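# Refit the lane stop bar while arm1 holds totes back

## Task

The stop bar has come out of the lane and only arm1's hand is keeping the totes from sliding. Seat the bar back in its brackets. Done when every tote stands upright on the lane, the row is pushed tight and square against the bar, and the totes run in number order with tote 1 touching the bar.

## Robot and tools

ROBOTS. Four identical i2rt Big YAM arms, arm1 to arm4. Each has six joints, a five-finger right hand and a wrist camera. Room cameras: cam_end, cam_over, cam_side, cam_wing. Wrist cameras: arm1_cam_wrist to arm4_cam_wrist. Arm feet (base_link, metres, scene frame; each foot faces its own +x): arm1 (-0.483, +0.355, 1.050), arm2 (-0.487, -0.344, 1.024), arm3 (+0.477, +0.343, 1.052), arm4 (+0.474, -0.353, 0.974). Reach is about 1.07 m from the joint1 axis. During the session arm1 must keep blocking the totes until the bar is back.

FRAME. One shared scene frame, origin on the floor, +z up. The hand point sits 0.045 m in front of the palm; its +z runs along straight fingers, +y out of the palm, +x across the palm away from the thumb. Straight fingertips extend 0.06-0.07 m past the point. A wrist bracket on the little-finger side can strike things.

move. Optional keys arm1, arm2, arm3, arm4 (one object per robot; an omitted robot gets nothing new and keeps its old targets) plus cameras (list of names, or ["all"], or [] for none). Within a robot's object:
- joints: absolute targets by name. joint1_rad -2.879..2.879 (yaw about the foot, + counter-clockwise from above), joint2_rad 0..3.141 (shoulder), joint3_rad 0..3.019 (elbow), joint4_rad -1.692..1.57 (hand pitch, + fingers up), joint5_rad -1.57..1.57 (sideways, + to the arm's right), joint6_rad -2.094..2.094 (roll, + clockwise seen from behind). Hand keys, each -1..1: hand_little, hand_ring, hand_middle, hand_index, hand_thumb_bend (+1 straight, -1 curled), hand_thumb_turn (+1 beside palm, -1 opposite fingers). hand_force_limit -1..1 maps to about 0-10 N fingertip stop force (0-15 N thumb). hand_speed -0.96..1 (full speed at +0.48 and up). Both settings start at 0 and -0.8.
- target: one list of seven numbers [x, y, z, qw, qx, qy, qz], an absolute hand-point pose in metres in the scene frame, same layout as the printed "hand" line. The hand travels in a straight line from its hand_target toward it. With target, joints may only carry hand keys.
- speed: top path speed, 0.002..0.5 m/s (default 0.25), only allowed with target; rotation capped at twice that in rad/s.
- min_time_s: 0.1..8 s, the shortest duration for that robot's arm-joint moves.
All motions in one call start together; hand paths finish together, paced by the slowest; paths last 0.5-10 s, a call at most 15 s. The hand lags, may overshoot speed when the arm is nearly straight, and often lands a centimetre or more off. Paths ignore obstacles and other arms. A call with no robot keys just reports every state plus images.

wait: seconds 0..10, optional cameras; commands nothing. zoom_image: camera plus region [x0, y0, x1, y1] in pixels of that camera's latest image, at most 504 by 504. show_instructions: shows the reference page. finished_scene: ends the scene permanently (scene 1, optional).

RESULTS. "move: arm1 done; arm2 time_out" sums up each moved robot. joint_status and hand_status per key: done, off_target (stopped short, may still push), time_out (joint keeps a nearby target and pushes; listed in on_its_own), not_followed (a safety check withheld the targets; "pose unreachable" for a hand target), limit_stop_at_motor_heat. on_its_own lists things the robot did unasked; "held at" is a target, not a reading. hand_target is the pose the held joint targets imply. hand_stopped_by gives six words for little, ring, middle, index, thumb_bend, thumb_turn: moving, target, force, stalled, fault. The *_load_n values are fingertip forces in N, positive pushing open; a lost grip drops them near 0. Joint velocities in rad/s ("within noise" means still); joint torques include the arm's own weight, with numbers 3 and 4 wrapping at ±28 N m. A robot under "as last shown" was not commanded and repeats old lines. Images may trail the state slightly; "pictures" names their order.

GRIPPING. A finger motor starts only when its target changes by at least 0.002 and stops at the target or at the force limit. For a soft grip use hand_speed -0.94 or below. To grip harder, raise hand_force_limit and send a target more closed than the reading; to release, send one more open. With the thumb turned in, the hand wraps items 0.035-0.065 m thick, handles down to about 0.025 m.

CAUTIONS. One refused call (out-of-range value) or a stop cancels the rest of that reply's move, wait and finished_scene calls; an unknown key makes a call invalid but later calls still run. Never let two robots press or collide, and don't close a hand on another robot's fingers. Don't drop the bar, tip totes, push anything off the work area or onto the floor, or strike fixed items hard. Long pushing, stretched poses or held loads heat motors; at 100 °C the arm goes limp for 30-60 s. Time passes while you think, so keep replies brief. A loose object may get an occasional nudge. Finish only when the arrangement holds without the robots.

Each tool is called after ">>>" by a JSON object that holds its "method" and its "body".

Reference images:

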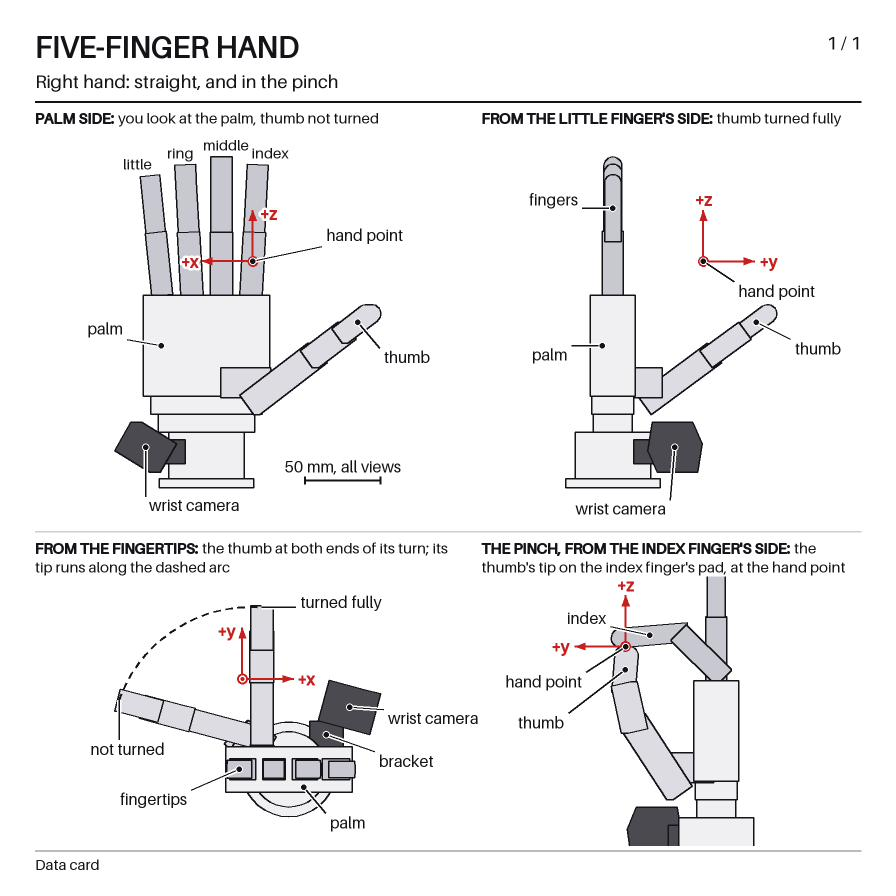

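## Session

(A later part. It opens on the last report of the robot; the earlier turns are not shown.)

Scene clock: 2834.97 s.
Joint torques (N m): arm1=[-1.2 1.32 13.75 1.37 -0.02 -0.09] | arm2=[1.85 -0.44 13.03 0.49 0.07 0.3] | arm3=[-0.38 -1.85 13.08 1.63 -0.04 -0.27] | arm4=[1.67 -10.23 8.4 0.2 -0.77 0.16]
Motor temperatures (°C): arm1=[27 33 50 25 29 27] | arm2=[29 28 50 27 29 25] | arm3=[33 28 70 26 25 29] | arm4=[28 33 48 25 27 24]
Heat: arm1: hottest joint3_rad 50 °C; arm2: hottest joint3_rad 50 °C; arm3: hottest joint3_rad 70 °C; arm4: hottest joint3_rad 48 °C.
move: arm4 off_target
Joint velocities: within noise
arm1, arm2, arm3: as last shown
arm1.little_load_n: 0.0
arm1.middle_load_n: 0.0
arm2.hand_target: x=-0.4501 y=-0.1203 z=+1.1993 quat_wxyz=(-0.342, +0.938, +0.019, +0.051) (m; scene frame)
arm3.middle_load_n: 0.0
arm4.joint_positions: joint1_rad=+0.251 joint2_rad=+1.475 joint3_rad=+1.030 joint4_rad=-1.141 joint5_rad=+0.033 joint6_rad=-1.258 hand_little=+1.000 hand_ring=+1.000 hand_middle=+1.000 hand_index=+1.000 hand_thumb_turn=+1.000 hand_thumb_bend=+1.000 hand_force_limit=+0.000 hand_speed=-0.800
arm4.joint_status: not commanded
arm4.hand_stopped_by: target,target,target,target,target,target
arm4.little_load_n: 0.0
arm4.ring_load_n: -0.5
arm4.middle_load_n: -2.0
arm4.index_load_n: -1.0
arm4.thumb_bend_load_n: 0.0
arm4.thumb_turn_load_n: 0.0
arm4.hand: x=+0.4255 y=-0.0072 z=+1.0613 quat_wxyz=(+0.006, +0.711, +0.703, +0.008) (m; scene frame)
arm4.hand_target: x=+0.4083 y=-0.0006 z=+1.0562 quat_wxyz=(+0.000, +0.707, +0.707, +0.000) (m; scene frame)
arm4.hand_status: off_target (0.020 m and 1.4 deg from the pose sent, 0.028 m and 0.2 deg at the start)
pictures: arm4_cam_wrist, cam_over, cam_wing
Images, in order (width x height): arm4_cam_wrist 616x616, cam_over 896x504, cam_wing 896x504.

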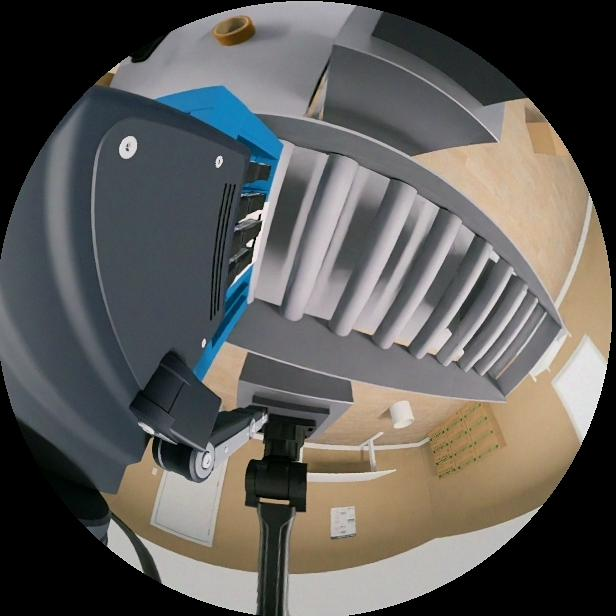

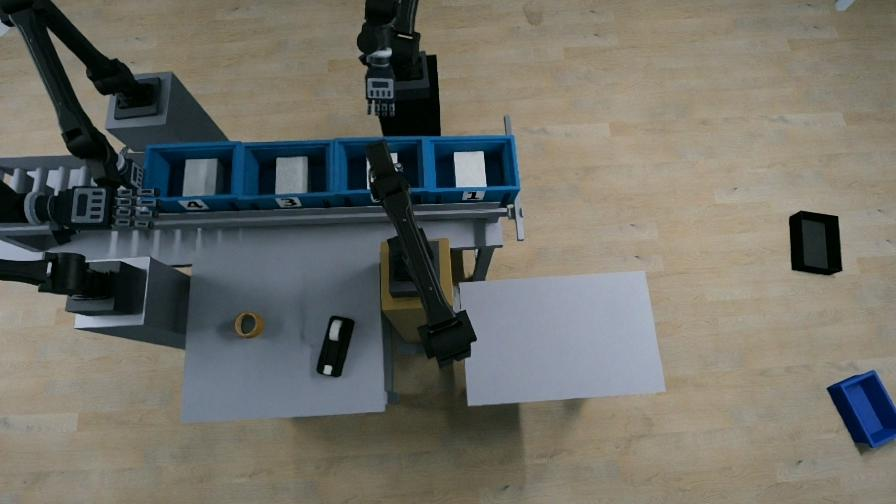

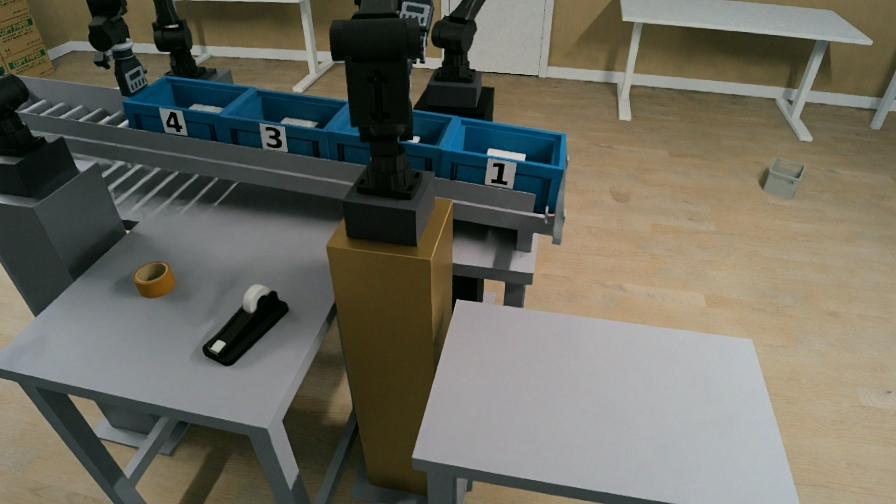

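>>> {"method": "move", "body": {"cameras": ["cam_end", "cam_over", "cam_wing", "cam_side"]}}

>>> {"method": "zoom_image", "body": {"camera": "cam_end", "region": [320, 240, 580, 390]}}

>>> {"method": "zoom_image", "body": {"camera": "cam_wing", "region": [400, 90, 600, 260]}}

>>> {"method": "zoom_image", "body": {"camera": "cam_over", "region": [400, 100, 560, 250]}}

Scene clock: 2845.47 s.
Joint torques (N m): arm1=[-1.55 1.49 13.44 1.11 0 -0.11] | arm2=[1.32 -0.73 13.12 0.65 0.03 0.26] | arm3=[-0.56 -1.79 13.08 1.61 -0.04 -0.27] | arm4=[1.85 -10.11 8.39 0.25 -0.76 0.18]
Motor temperatures (°C): arm1=[27 33 50 25 29 27] | arm2=[29 28 51 27 29 25] | arm3=[33 28 70 26 25 29] | arm4=[28 33 49 25 27 24]
Heat: arm1: hottest joint3_rad 50 °C; arm2: hottest joint3_rad 51 °C; arm3: hottest joint3_rad 70 °C; arm4: hottest joint3_rad 49 °C.
Joint velocities: within noise
arm1.joint_positions: joint1_rad=+0.332 joint2_rad=+0.522 joint3_rad=+0.464 joint4_rad=-0.878 joint5_rad=+0.120 joint6_rad=+0.312 hand_little=+0.300 hand_ring=+0.300 hand_middle=+0.300 hand_index=+0.300 hand_thumb_turn=-1.000 hand_thumb_bend=+0.700 hand_force_limit=+0.400 hand_speed=-0.800
arm1.joint_status: not commanded
arm1.hand_stopped_by: target,target,target,target,target,target
arm1.little_load_n: 0.0
arm1.ring_load_n: -0.5
arm1.middle_load_n: 0.0
arm1.index_load_n: 0.0
arm1.thumb_bend_load_n: 0.0
arm1.thumb_turn_load_n: 0.0
arm1.hand: x=-0.3909 y=+0.1416 z=+1.1601 quat_wxyz=(-0.046, -0.022, -0.947, +0.317) (m; scene frame)
arm1.hand_target: x=-0.3898 y=+0.1302 z=+1.1891 quat_wxyz=(-0.051, -0.019, -0.938, +0.342) (m; scene frame)
arm1.hand_status: not commanded
arm2.joint_positions: joint1_rad=-0.380 joint2_rad=+0.541 joint3_rad=+0.586 joint4_rad=-0.975 joint5_rad=-0.131 joint6_rad=-0.321 hand_little=+0.300 hand_ring=+0.300 hand_middle=+0.300 hand_index=+0.300 hand_thumb_turn=-1.000 hand_thumb_bend=+0.700 hand_force_limit=+0.400 hand_speed=-0.800
arm2.joint_status: not commanded
arm2.hand_stopped_by: target,target,target,target,target,target
arm2.little_load_n: 0.0
arm2.ring_load_n: 0.0
arm2.middle_load_n: 0.0
arm2.index_load_n: -0.5
arm2.thumb_bend_load_n: 0.0
arm2.thumb_turn_load_n: 0.0
arm2.hand: x=-0.4490 y=-0.1275 z=+1.1750 quat_wxyz=(-0.321, +0.946, +0.014, +0.046) (m; scene frame)
arm2.hand_target: x=-0.4501 y=-0.1203 z=+1.1993 quat_wxyz=(-0.342, +0.938, +0.019, +0.051) (m; scene frame)
arm2.hand_status: not commanded
arm3.joint_positions: joint1_rad=-1.485 joint2_rad=+0.799 joint3_rad=+1.151 joint4_rad=-0.588 joint5_rad=+0.003 joint6_rad=+0.014 hand_little=+1.000 hand_ring=+1.000 hand_middle=+1.000 hand_index=+1.000 hand_thumb_turn=-1.000 hand_thumb_bend=+0.400 hand_force_limit=-0.500 hand_speed=-0.600
arm3.joint_status: not commanded
arm3.hand_stopped_by: target,target,target,target,target,target
arm3.little_load_n: 0.0
arm3.ring_load_n: 0.0
arm3.middle_load_n: 0.0
arm3.index_load_n: 0.0
arm3.thumb_bend_load_n: 0.0
arm3.thumb_turn_load_n: 0.0
arm3.hand: x=+0.0736 y=+0.2892 z=+1.5171 quat_wxyz=(+0.426, -0.541, -0.564, +0.455) (m; scene frame)
arm3.hand_target: x=+0.0755 y=+0.2955 z=+1.5426 quat_wxyz=(+0.441, -0.533, -0.556, +0.460) (m; scene frame)
arm3.hand_status: not commanded
arm4.joint_positions: joint1_rad=+0.251 joint2_rad=+1.475 joint3_rad=+1.030 joint4_rad=-1.141 joint5_rad=+0.033 joint6_rad=-1.258 hand_little=+1.000 hand_ring=+1.000 hand_middle=+1.000 hand_index=+1.000 hand_thumb_turn=+1.000 hand_thumb_bend=+1.000 hand_force_limit=+0.000 hand_speed=-0.800
arm4.joint_status: not commanded
arm4.hand_stopped_by: target,target,target,target,target,target
arm4.little_load_n: 0.0
arm4.ring_load_n: -0.5
arm4.middle_load_n: -2.5
arm4.index_load_n: -1.0
arm4.thumb_bend_load_n: 0.0
arm4.thumb_turn_load_n: 0.0
arm4.hand: x=+0.4255 y=-0.0072 z=+1.0613 quat_wxyz=(+0.006, +0.711, +0.703, +0.008) (m; scene frame)
arm4.hand_target: x=+0.4083 y=-0.0006 z=+1.0562 quat_wxyz=(+0.000, +0.707, +0.707, +0.000) (m; scene frame)
arm4.hand_status: off_target (0.020 m and 1.4 deg from the pose sent, 0.028 m and 0.2 deg at the start)
pictures: cam_end, cam_over, cam_side, cam_wing
Images, in order (width x height): cam_end 896x504, cam_over 896x504, cam_side 896x504, cam_wing 896x504.

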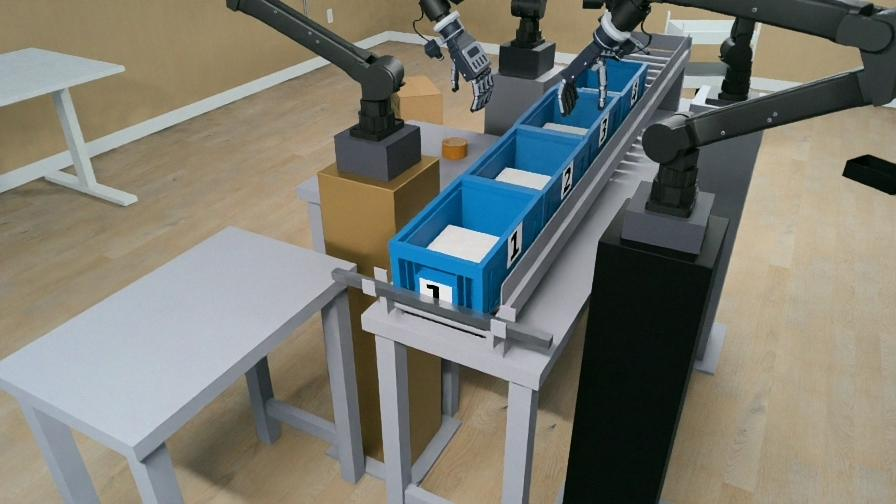

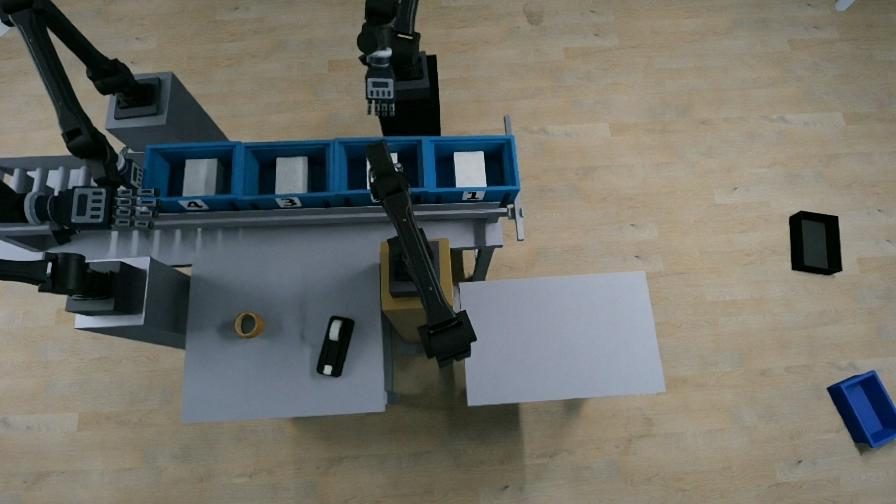

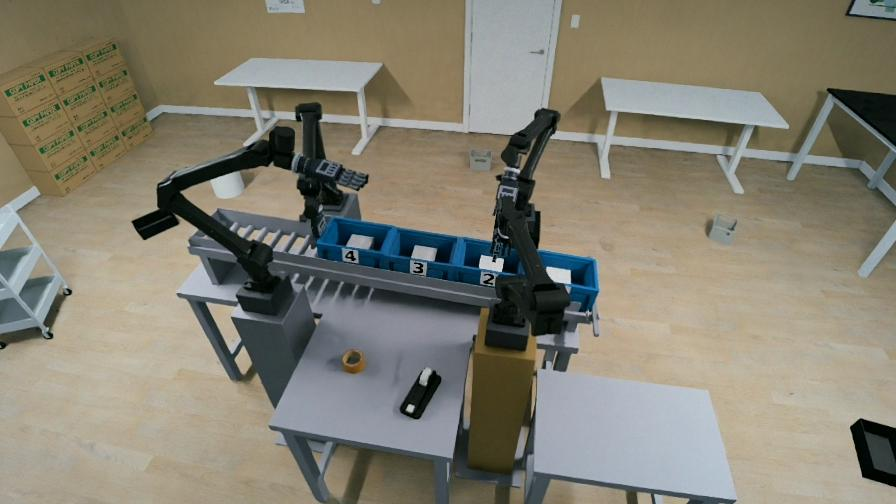

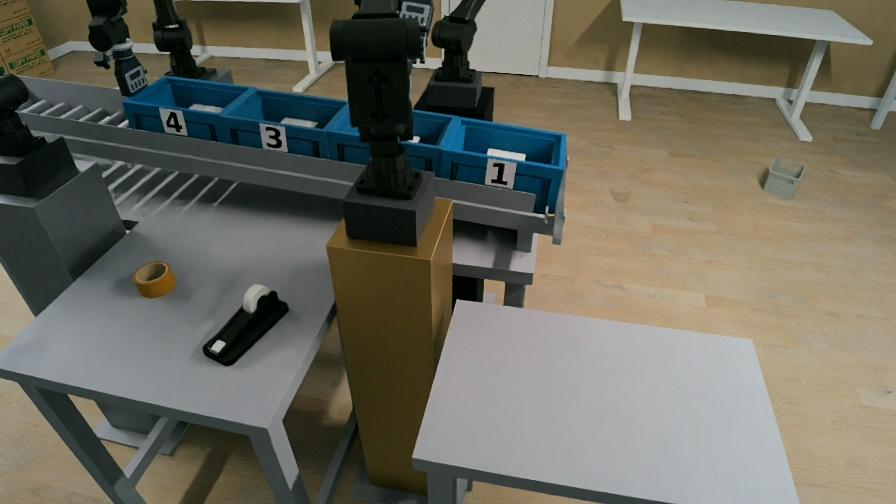

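Scaled by 1.938 from the camera's 896x504 image, which has a finer 1280x720 frame.

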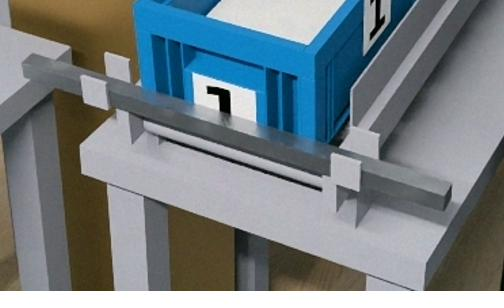

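Scaled by 2.520 from the camera's 896x504 image, which has a finer 1280x720 frame.

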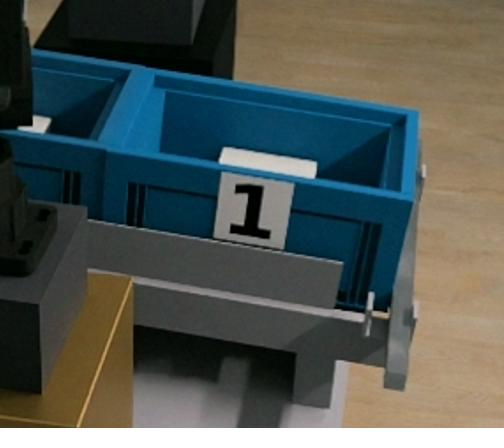

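Scaled by 3.150 from the camera's 896x504 image, which has a finer 1280x720 frame.

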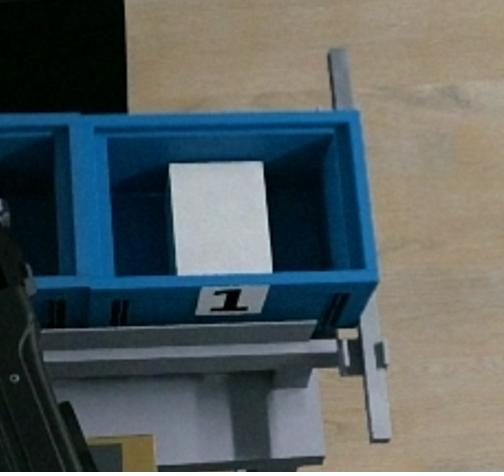

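>>> {"method": "zoom_image", "body": {"camera": "cam_over", "region": [200, 125, 280, 220]}}

>>> {"method": "zoom_image", "body": {"camera": "cam_wing", "region": [190, 75, 280, 150]}}

>>> {"method": "zoom_image", "body": {"camera": "cam_side", "region": [310, 200, 610, 310]}}

Scaled by 5.305 from the camera's 896x504 image, which has a finer 1280x720 frame.

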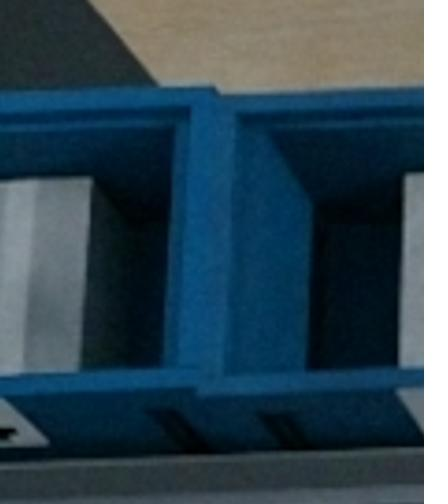

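Scaled by 5.600 from the camera's 896x504 image, which has a finer 1280x720 frame.

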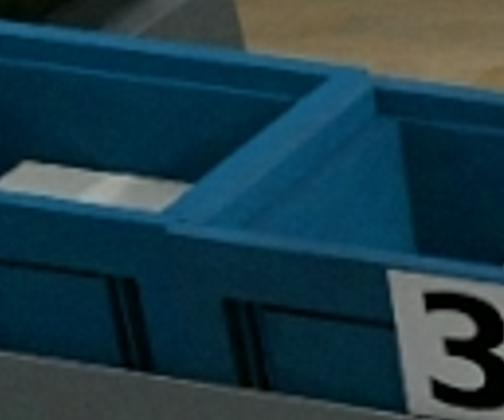

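Scaled by 1.680 from the camera's 896x504 image, which has a finer 1280x720 frame.

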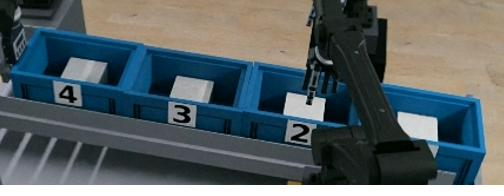

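>>> {"method": "zoom_image", "body": {"camera": "cam_over", "region": [295, 125, 375, 220]}}

>>> {"method": "zoom_image", "body": {"camera": "cam_over", "region": [390, 125, 470, 220]}}

>>> {"method": "zoom_image", "body": {"camera": "cam_end", "region": [440, 50, 680, 230]}}

Scaled by 5.305 from the camera's 896x504 image, which has a finer 1280x720 frame.

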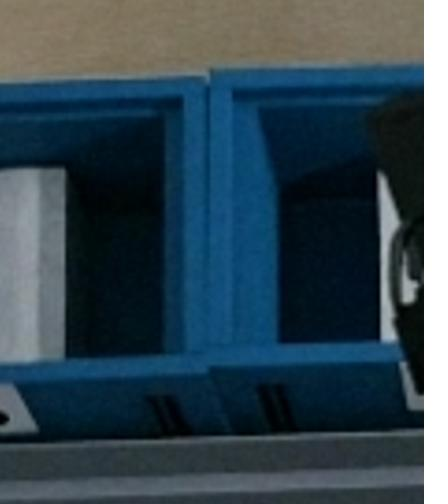

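Scaled by 5.305 from the camera's 896x504 image, which has a finer 1280x720 frame.

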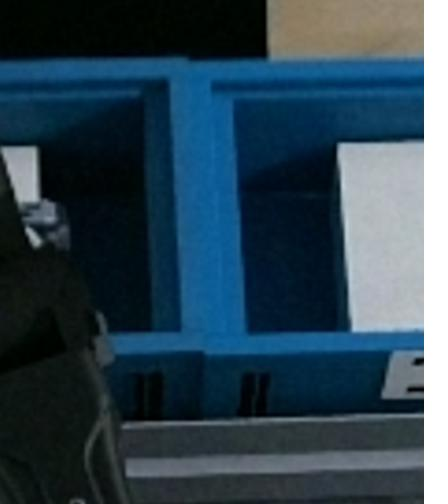

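Scaled by 2.100 from the camera's 896x504 image, which has a finer 1280x720 frame.

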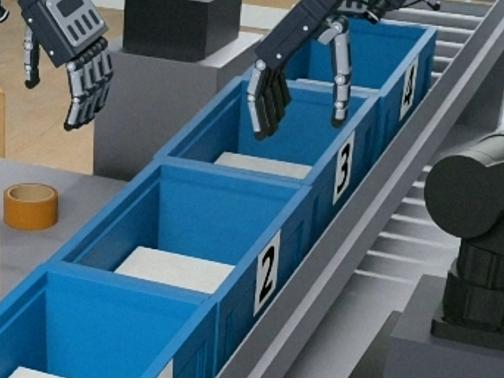

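>>> {"method": "move", "body": {"arm4": {"target": [0.445, -0.030, 1.060, 0, 0.7071, 0.7071, 0], "speed": 0.08}, "cameras": []}}

>>> {"method": "move", "body": {"arm4": {"target": [0.396, -0.030, 1.056, 0, 0.7071, 0.7071, 0], "speed": 0.04}, "cameras": ["arm4_cam_wrist", "cam_over", "cam_wing", "cam_end"]}}

>>> {"method": "zoom_image", "body": {"camera": "cam_over", "region": [295, 125, 375, 220]}}

>>> {"method": "zoom_image", "body": {"camera": "cam_over", "region": [200, 125, 280, 220]}}

>>> {"method": "zoom_image", "body": {"camera": "cam_over", "region": [390, 125, 470, 220]}}

>>> {"method": "zoom_image", "body": {"camera": "cam_over", "region": [460, 100, 550, 250]}}

Scene clock: 2876.53 s.
Joint torques (N m): arm1=[-1.26 1.61 13.59 1.42 0.02 -0.08] | arm2=[1.79 -0.62 13.03 0.5 0.09 0.31] | arm3=[-0.5 -1.67 13.07 1.59 -0.03 -0.27] | arm4=[-1.03 -12.57 6.02 -0.05 -0.14 -0.07]
Motor temperatures (°C): arm1=[27 33 50 25 29 27] | arm2=[29 28 51 27 29 25] | arm3=[33 28 71 26 25 29] | arm4=[28 33 49 25 28 24]
Heat: arm1: hottest joint3_rad 50 °C; arm2: hottest joint3_rad 51 °C; arm3: hottest joint3_rad 71 °C; arm4: hottest joint3_rad 49 °C.
move: arm4 done
Joint velocities: within noise
arm1, arm2, arm3: as last shown
arm1.ring_load_n: 0.0
arm1.middle_load_n: 0.5
arm2.index_load_n: 0.0
arm4.joint_positions: joint1_rad=+0.219 joint2_rad=+1.412 joint3_rad=+0.968 joint4_rad=-1.137 joint5_rad=+0.015 joint6_rad=-1.300 hand_little=+1.000 hand_ring=+1.000 hand_middle=+1.000 hand_index=+1.000 hand_thumb_turn=+1.000 hand_thumb_bend=+1.000 hand_force_limit=+0.000 hand_speed=-0.800
arm4.joint_status: not commanded
arm4.hand_stopped_by: target,target,target,target,target,target
arm4.little_load_n: 0.0
arm4.ring_load_n: 0.0
arm4.middle_load_n: 0.0
arm4.index_load_n: 0.0
arm4.thumb_bend_load_n: 0.0
arm4.thumb_turn_load_n: 0.0
arm4.hand: x=+0.4410 y=-0.0261 z=+1.0615 quat_wxyz=(+0.000, +0.708, +0.706, +0.001) (m; scene frame)
arm4.hand_target: x=+0.4448 y=-0.0299 z=+1.0600 quat_wxyz=(+0.000, +0.707, +0.707, +0.000) (m; scene frame)
arm4.hand_status: done (0.006 m and 0.2 deg from the pose sent, 0.030 m and 1.4 deg at the start)
pictures: none
No camera images: "cameras" was empty.

Scene clock: 2878.30 s.
Joint torques (N m): arm1=[-0.62 2.2 13.81 1.18 -0.04 -0.14] | arm2=[1.49 -0.44 13.14 0.59 -0.01 0.22] | arm3=[-0.32 -1.67 13.14 1.65 -0.04 -0.27] | arm4=[3.02 -9.11 8.21 0.25 -1.51 0.27]
Motor temperatures (°C): arm1=[27 33 50 25 29 27] | arm2=[29 28 51 27 29 25] | arm3=[33 28 71 26 25 29] | arm4=[28 33 49 25 28 24]
Heat: arm1: hottest joint3_rad 50 °C; arm2: hottest joint3_rad 51 °C; arm3: hottest joint3_rad 71 °C; arm4: hottest joint3_rad 49 °C.
move: arm4 off_target
Joint velocities: within noise
arm1, arm2, arm3: as last shown
arm1.middle_load_n: 0.0
arm2.thumb_turn_load_n: 0.5
arm4.joint_positions: joint1_rad=+0.287 joint2_rad=+1.413 joint3_rad=+0.968 joint4_rad=-1.137 joint5_rad=+0.054 joint6_rad=-1.216 hand_little=+1.000 hand_ring=+1.000 hand_middle=+1.000 hand_index=+1.000 hand_thumb_turn=+1.000 hand_thumb_bend=+1.000 hand_force_limit=+0.000 hand_speed=-0.800
arm4.joint_status: not commanded
arm4.hand_stopped_by: target,target,target,target,target,target
arm4.little_load_n: 0.0
arm4.ring_load_n: -1.0
arm4.middle_load_n: -3.0
arm4.index_load_n: -4.5
arm4.thumb_bend_load_n: 0.0
arm4.thumb_turn_load_n: 0.0
arm4.hand: x=+0.4232 y=-0.0320 z=+1.0634 quat_wxyz=(+0.009, +0.714, +0.700, +0.019) (m; scene frame)
arm4.hand_target: x=+0.3971 y=-0.0309 z=+1.0567 quat_wxyz=(+0.000, +0.707, +0.707, +0.000) (m; scene frame)
arm4.hand_status: off_target (0.028 m and 2.6 deg from the pose sent, 0.046 m and 0.2 deg at the start)
pictures: arm4_cam_wrist, cam_end, cam_over, cam_wing
Images, in order (width x height): arm4_cam_wrist 616x616, cam_end 896x504, cam_over 896x504, cam_wing 896x504.

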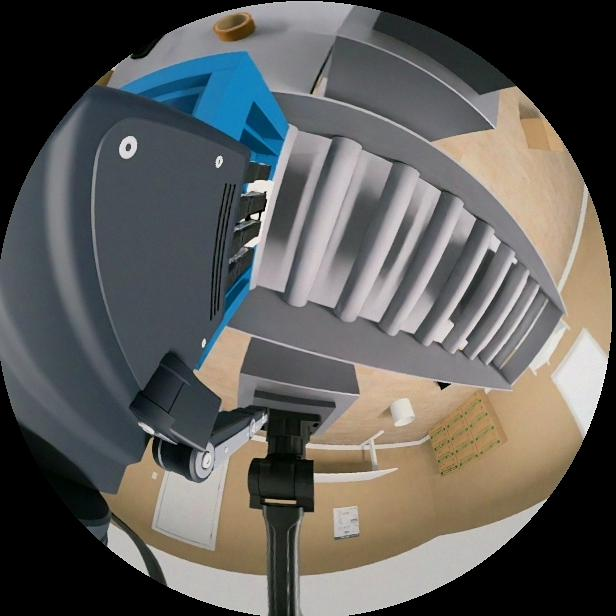

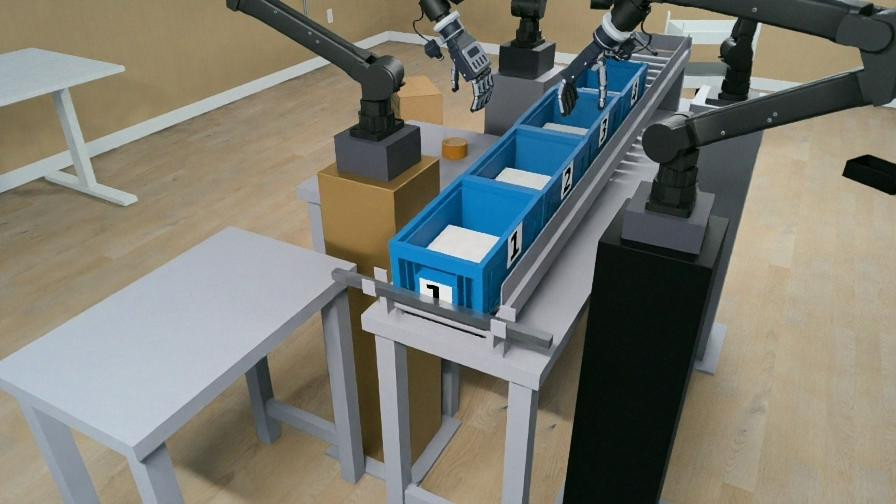

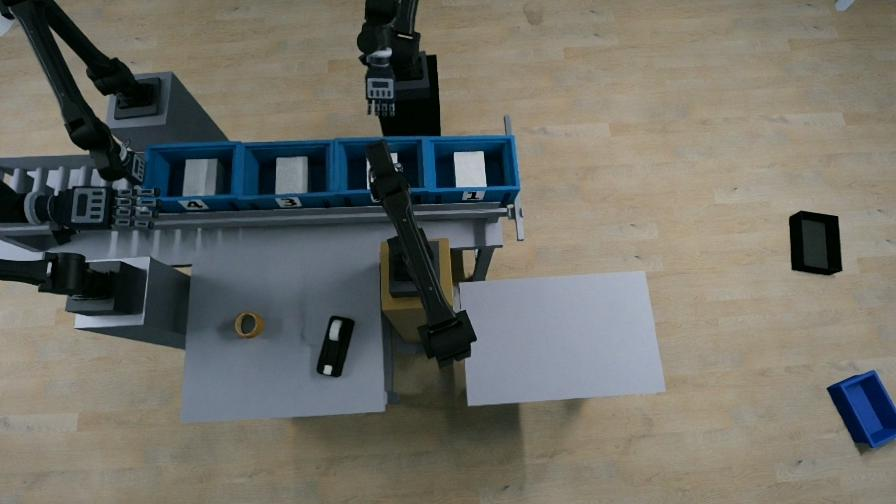

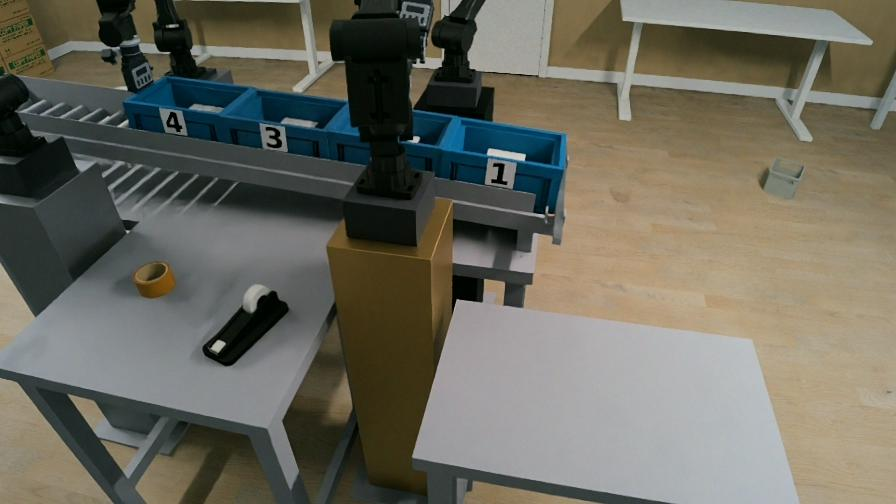

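Scaled by 5.305 from the camera's 896x504 image, which has a finer 1280x720 frame.

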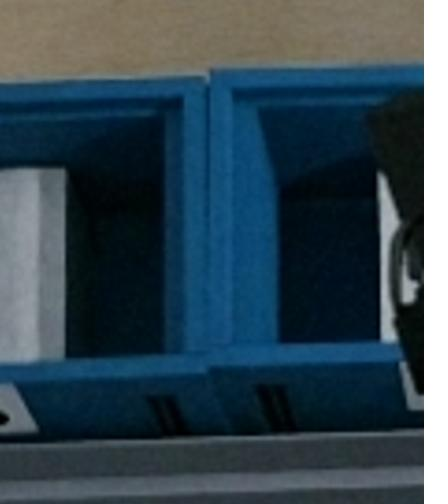

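Scaled by 5.305 from the camera's 896x504 image, which has a finer 1280x720 frame.

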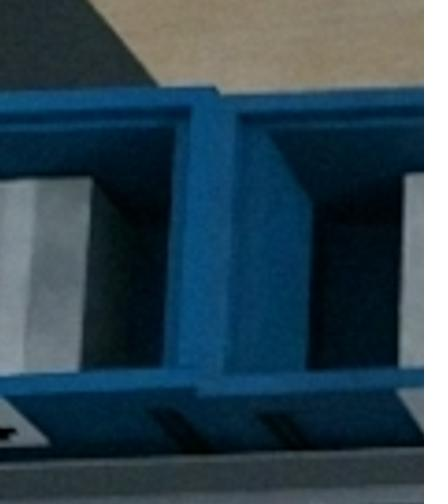

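Scaled by 5.305 from the camera's 896x504 image, which has a finer 1280x720 frame.

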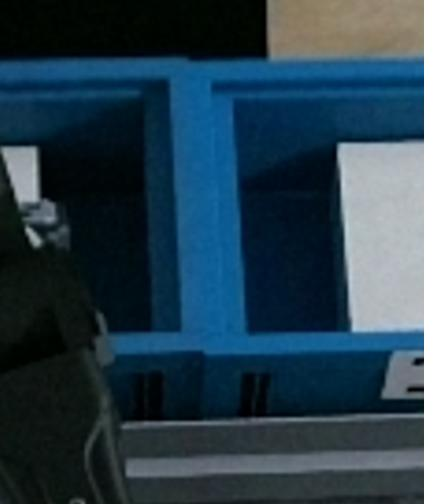

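Scaled by 3.360 from the camera's 896x504 image, which has a finer 1280x720 frame.

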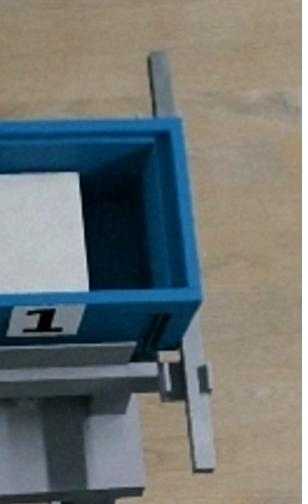

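>>> {"method": "move", "body": {"arm4": {"target": [0.470, -0.030, 1.062, 0, 0.7071, 0.7071, 0], "speed": 0.06}, "cameras": []}}

>>> {"method": "move", "body": {"arm4": {"target": [0.500, -0.030, 1.240, 0, 0.7071, 0.7071, 0], "speed": 0.15}, "cameras": ["all"]}}

>>> {"method": "zoom_image", "body": {"camera": "cam_over", "region": [100, 110, 340, 230]}}

>>> {"method": "zoom_image", "body": {"camera": "cam_over", "region": [320, 110, 560, 230]}}

Scene clock: 2891.00 s.
Joint torques (N m): arm1=[-1.14 1.67 13.37 1.25 -0.01 -0.09] | arm2=[1.32 -1.08 13.03 0.59 0.01 0.23] | arm3=[-0.32 -1.73 13.14 1.63 -0.04 -0.27] | arm4=[-1.26 -12.45 6.11 -0.29 -0.1 -0.09]
Motor temperatures (°C): arm1=[27 33 50 25 29 27] | arm2=[29 27 51 27 29 25] | arm3=[33 28 71 26 25 29] | arm4=[28 32 48 25 30 24]
Heat: arm1: hottest joint3_rad 50 °C; arm2: hottest joint3_rad 51 °C; arm3: hottest joint3_rad 71 °C; arm4: hottest joint3_rad 48 °C.
move: arm4 done
Joint velocities: within noise
arm1, arm2, arm3: as last shown
arm2.thumb_turn_load_n: 0.0
arm4.joint_positions: joint1_rad=+0.153 joint2_rad=+1.395 joint3_rad=+0.956 joint4_rad=-1.137 joint5_rad=+0.015 joint6_rad=-1.366 hand_little=+1.000 hand_ring=+1.000 hand_middle=+1.000 hand_index=+1.000 hand_thumb_turn=+1.000 hand_thumb_bend=+1.000 hand_force_limit=+0.000 hand_speed=-0.800
arm4.joint_status: not commanded
arm4.hand_stopped_by: target,target,target,target,target,target
arm4.little_load_n: 0.0
arm4.ring_load_n: 0.0
arm4.middle_load_n: 0.0
arm4.index_load_n: -0.5
arm4.thumb_bend_load_n: 0.0
arm4.thumb_turn_load_n: 0.5
arm4.hand: x=+0.4656 y=-0.0248 z=+1.0627 quat_wxyz=(-0.002, +0.708, +0.706, +0.002) (m; scene frame)
arm4.hand_target: x=+0.4698 y=-0.0300 z=+1.0619 quat_wxyz=(+0.000, +0.707, +0.707, +0.000) (m; scene frame)
arm4.hand_status: done (0.007 m and 0.3 deg from the pose sent, 0.047 m and 2.6 deg at the start)
pictures: none
No camera images: "cameras" was empty.

Scene clock: 2892.97 s.
Joint torques (N m): arm1=[-1.08 2.67 13.76 1.02 -0.01 -0.1] | arm2=[0.73 -0.38 12.97 0.58 0.04 0.25] | arm3=[-0.38 -1.79 13.09 1.62 -0.03 -0.27] | arm4=[-1.26 -10.58 11.47 -0.79 -0.1 -0.07]
Motor temperatures (°C): arm1=[27 33 50 25 29 27] | arm2=[29 27 51 27 29 25] | arm3=[33 28 71 26 25 29] | arm4=[28 33 48 25 29 24]
Heat: arm1: hottest joint3_rad 50 °C; arm2: hottest joint3_rad 51 °C; arm3: hottest joint3_rad 71 °C; arm4: hottest joint3_rad 48 °C.
move: arm4 off_target
Joint velocities: within noise
arm1, arm2, arm3: as last shown
arm1.middle_load_n: 0.5
arm4.joint_positions: joint1_rad=+0.079 joint2_rad=+1.280 joint3_rad=+1.270 joint4_rad=-1.613 joint5_rad=+0.016 joint6_rad=-1.441 hand_little=+1.000 hand_ring=+1.000 hand_middle=+1.000 hand_index=+1.000 hand_thumb_turn=+1.000 hand_thumb_bend=+1.000 hand_force_limit=+0.000 hand_speed=-0.800
arm4.joint_status: not commanded
arm4.hand_stopped_by: target,target,target,target,target,target
arm4.little_load_n: 0.0
arm4.ring_load_n: 0.0
arm4.middle_load_n: 0.0
arm4.index_load_n: -0.5
arm4.thumb_bend_load_n: 0.0
arm4.thumb_turn_load_n: 0.0
arm4.hand: x=+0.4976 y=-0.0421 z=+1.2204 quat_wxyz=(+0.017, +0.707, +0.707, -0.013) (m; scene frame)
arm4.hand_target: x=+0.5000 y=-0.0310 z=+1.2398 quat_wxyz=(+0.000, +0.707, +0.707, +0.000) (m; scene frame)
arm4.hand_status: off_target (0.023 m and 2.5 deg from the pose sent, 0.181 m and 0.3 deg at the start)
pictures: arm1_cam_wrist, arm2_cam_wrist, arm3_cam_wrist, arm4_cam_wrist, cam_end, cam_over, cam_side, cam_wing
Images, in order (width x height): arm1_cam_wrist 616x616, arm2_cam_wrist 616x616, arm3_cam_wrist 616x616, arm4_cam_wrist 616x616, cam_end 896x504, cam_over 896x504, cam_side 896x504, cam_wing 896x504.

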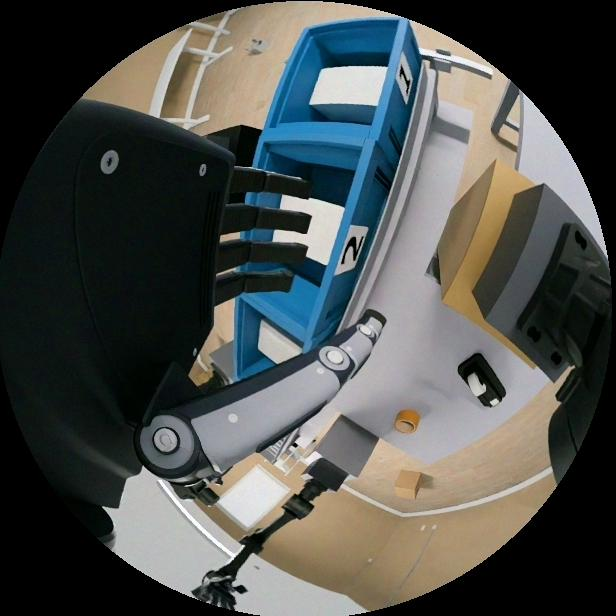

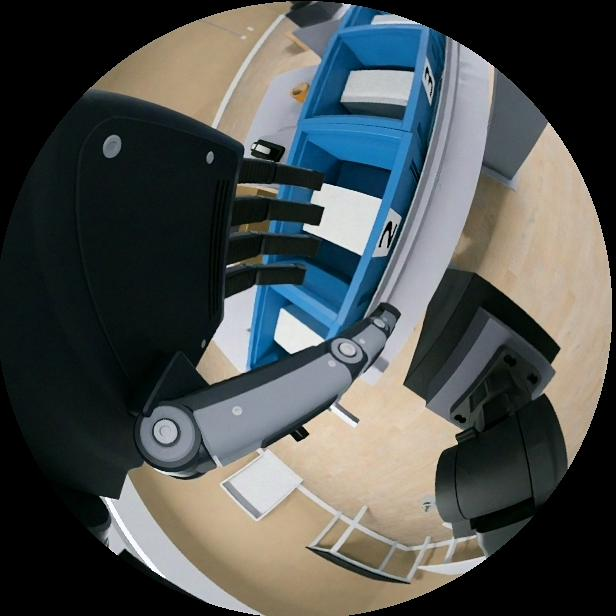

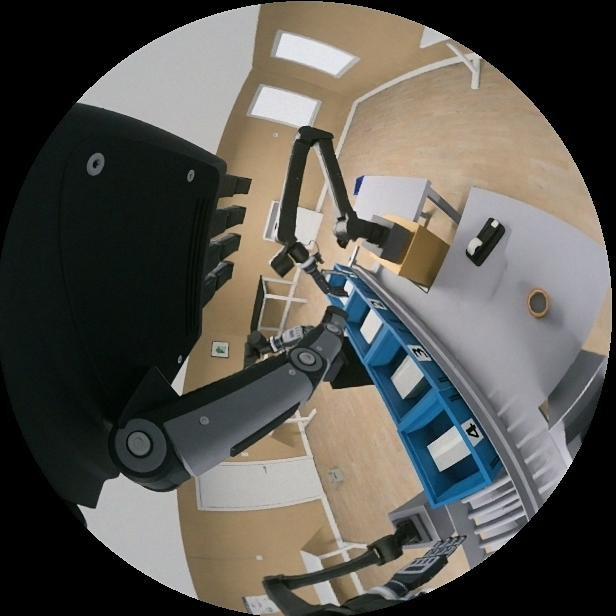

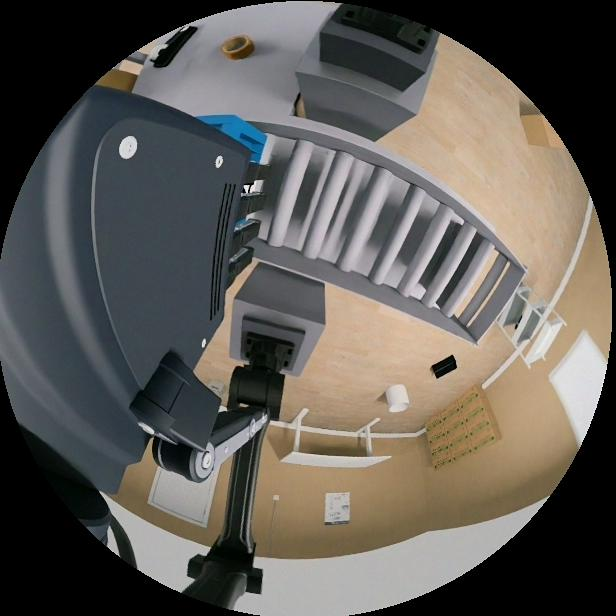

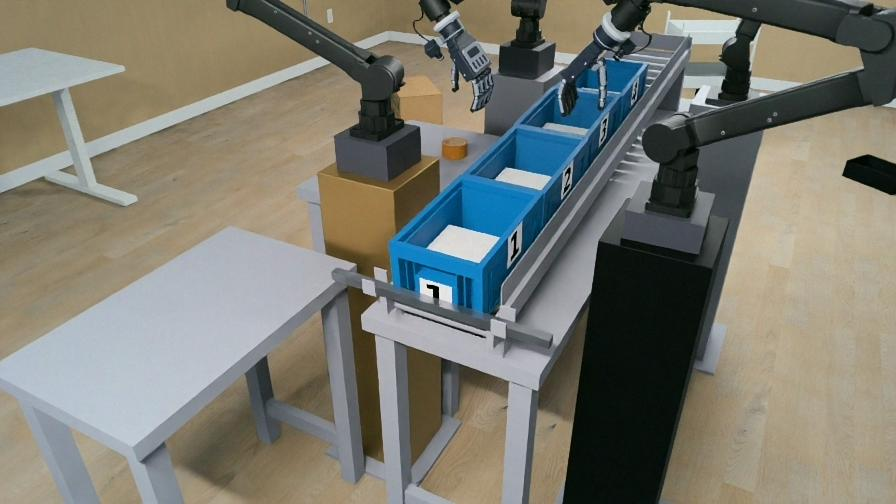

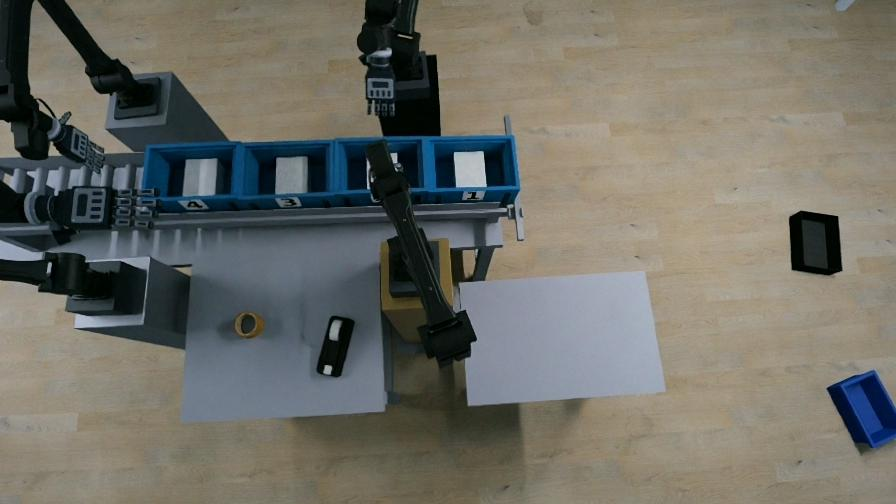

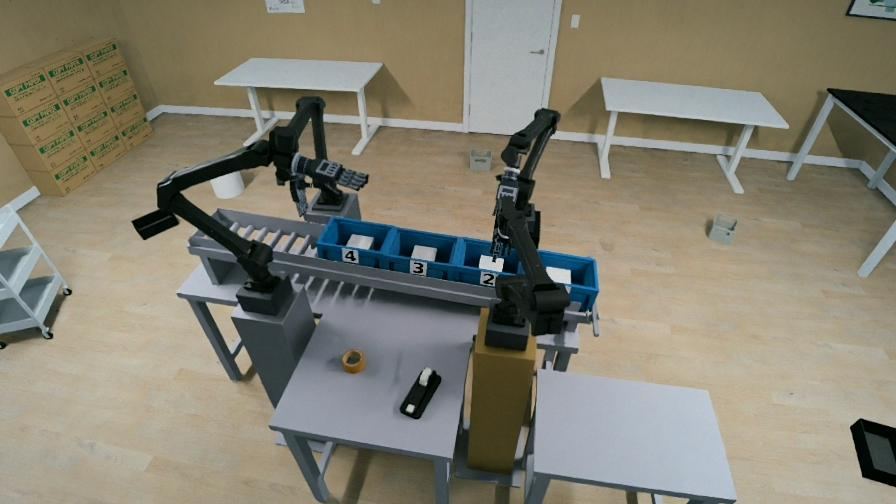

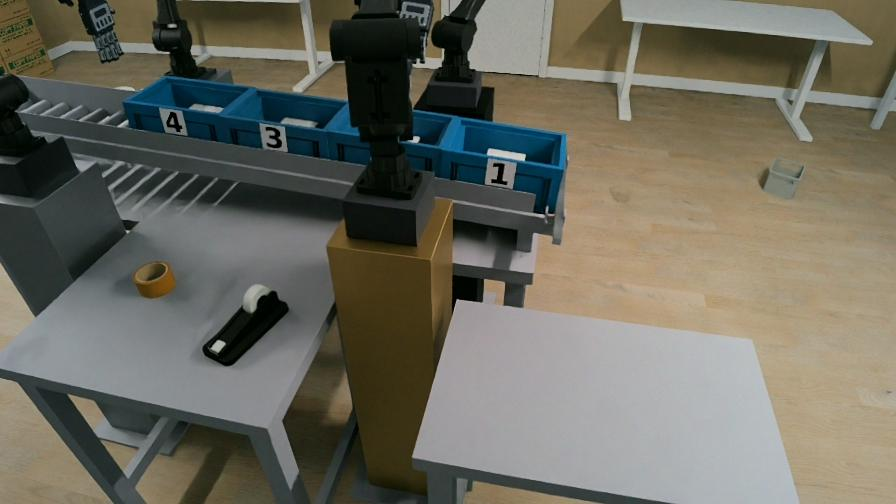

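Scaled by 2.100 from the camera's 896x504 image, which has a finer 1280x720 frame.

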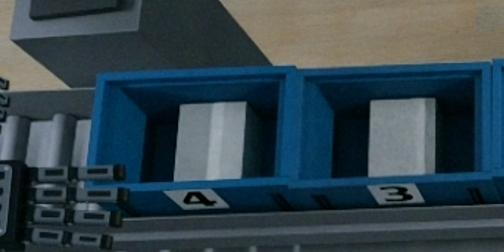

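Scaled by 2.100 from the camera's 896x504 image, which has a finer 1280x720 frame.

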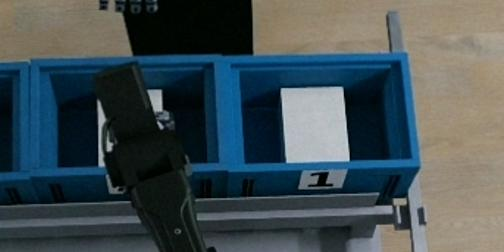

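>>> {"method": "zoom_image", "body": {"camera": "arm3_cam_wrist", "region": [320, 250, 520, 510]}}

>>> {"method": "zoom_image", "body": {"camera": "arm2_cam_wrist", "region": [230, 0, 470, 390]}}

>>> {"method": "zoom_image", "body": {"camera": "cam_end", "region": [320, 160, 640, 390]}}

Scaled by 1.938 from the camera's 616x616 image, which has a finer 880x880 frame.

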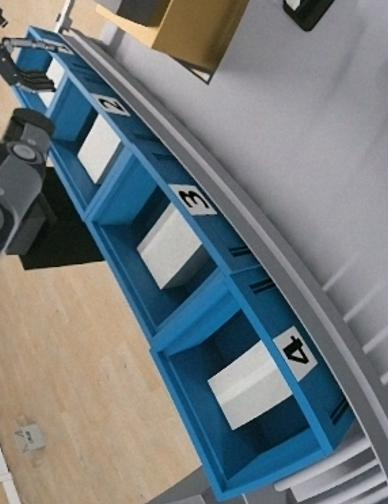

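Scaled by 1.292 from the camera's 616x616 image, which has a finer 880x880 frame.

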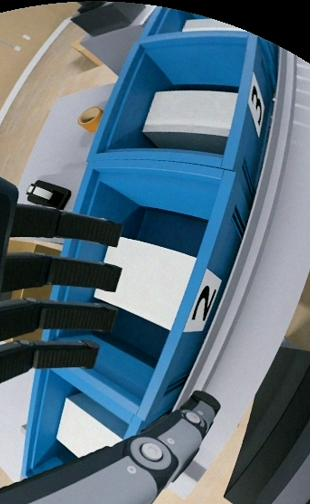

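Scaled by 1.575 from the camera's 896x504 image, which has a finer 1280x720 frame.

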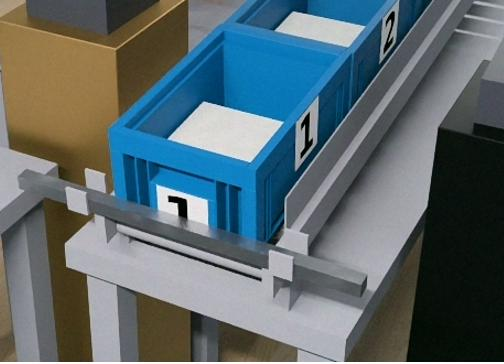

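>>> {"method": "finished_scene", "body": {}}

The scene is finished: the task was done.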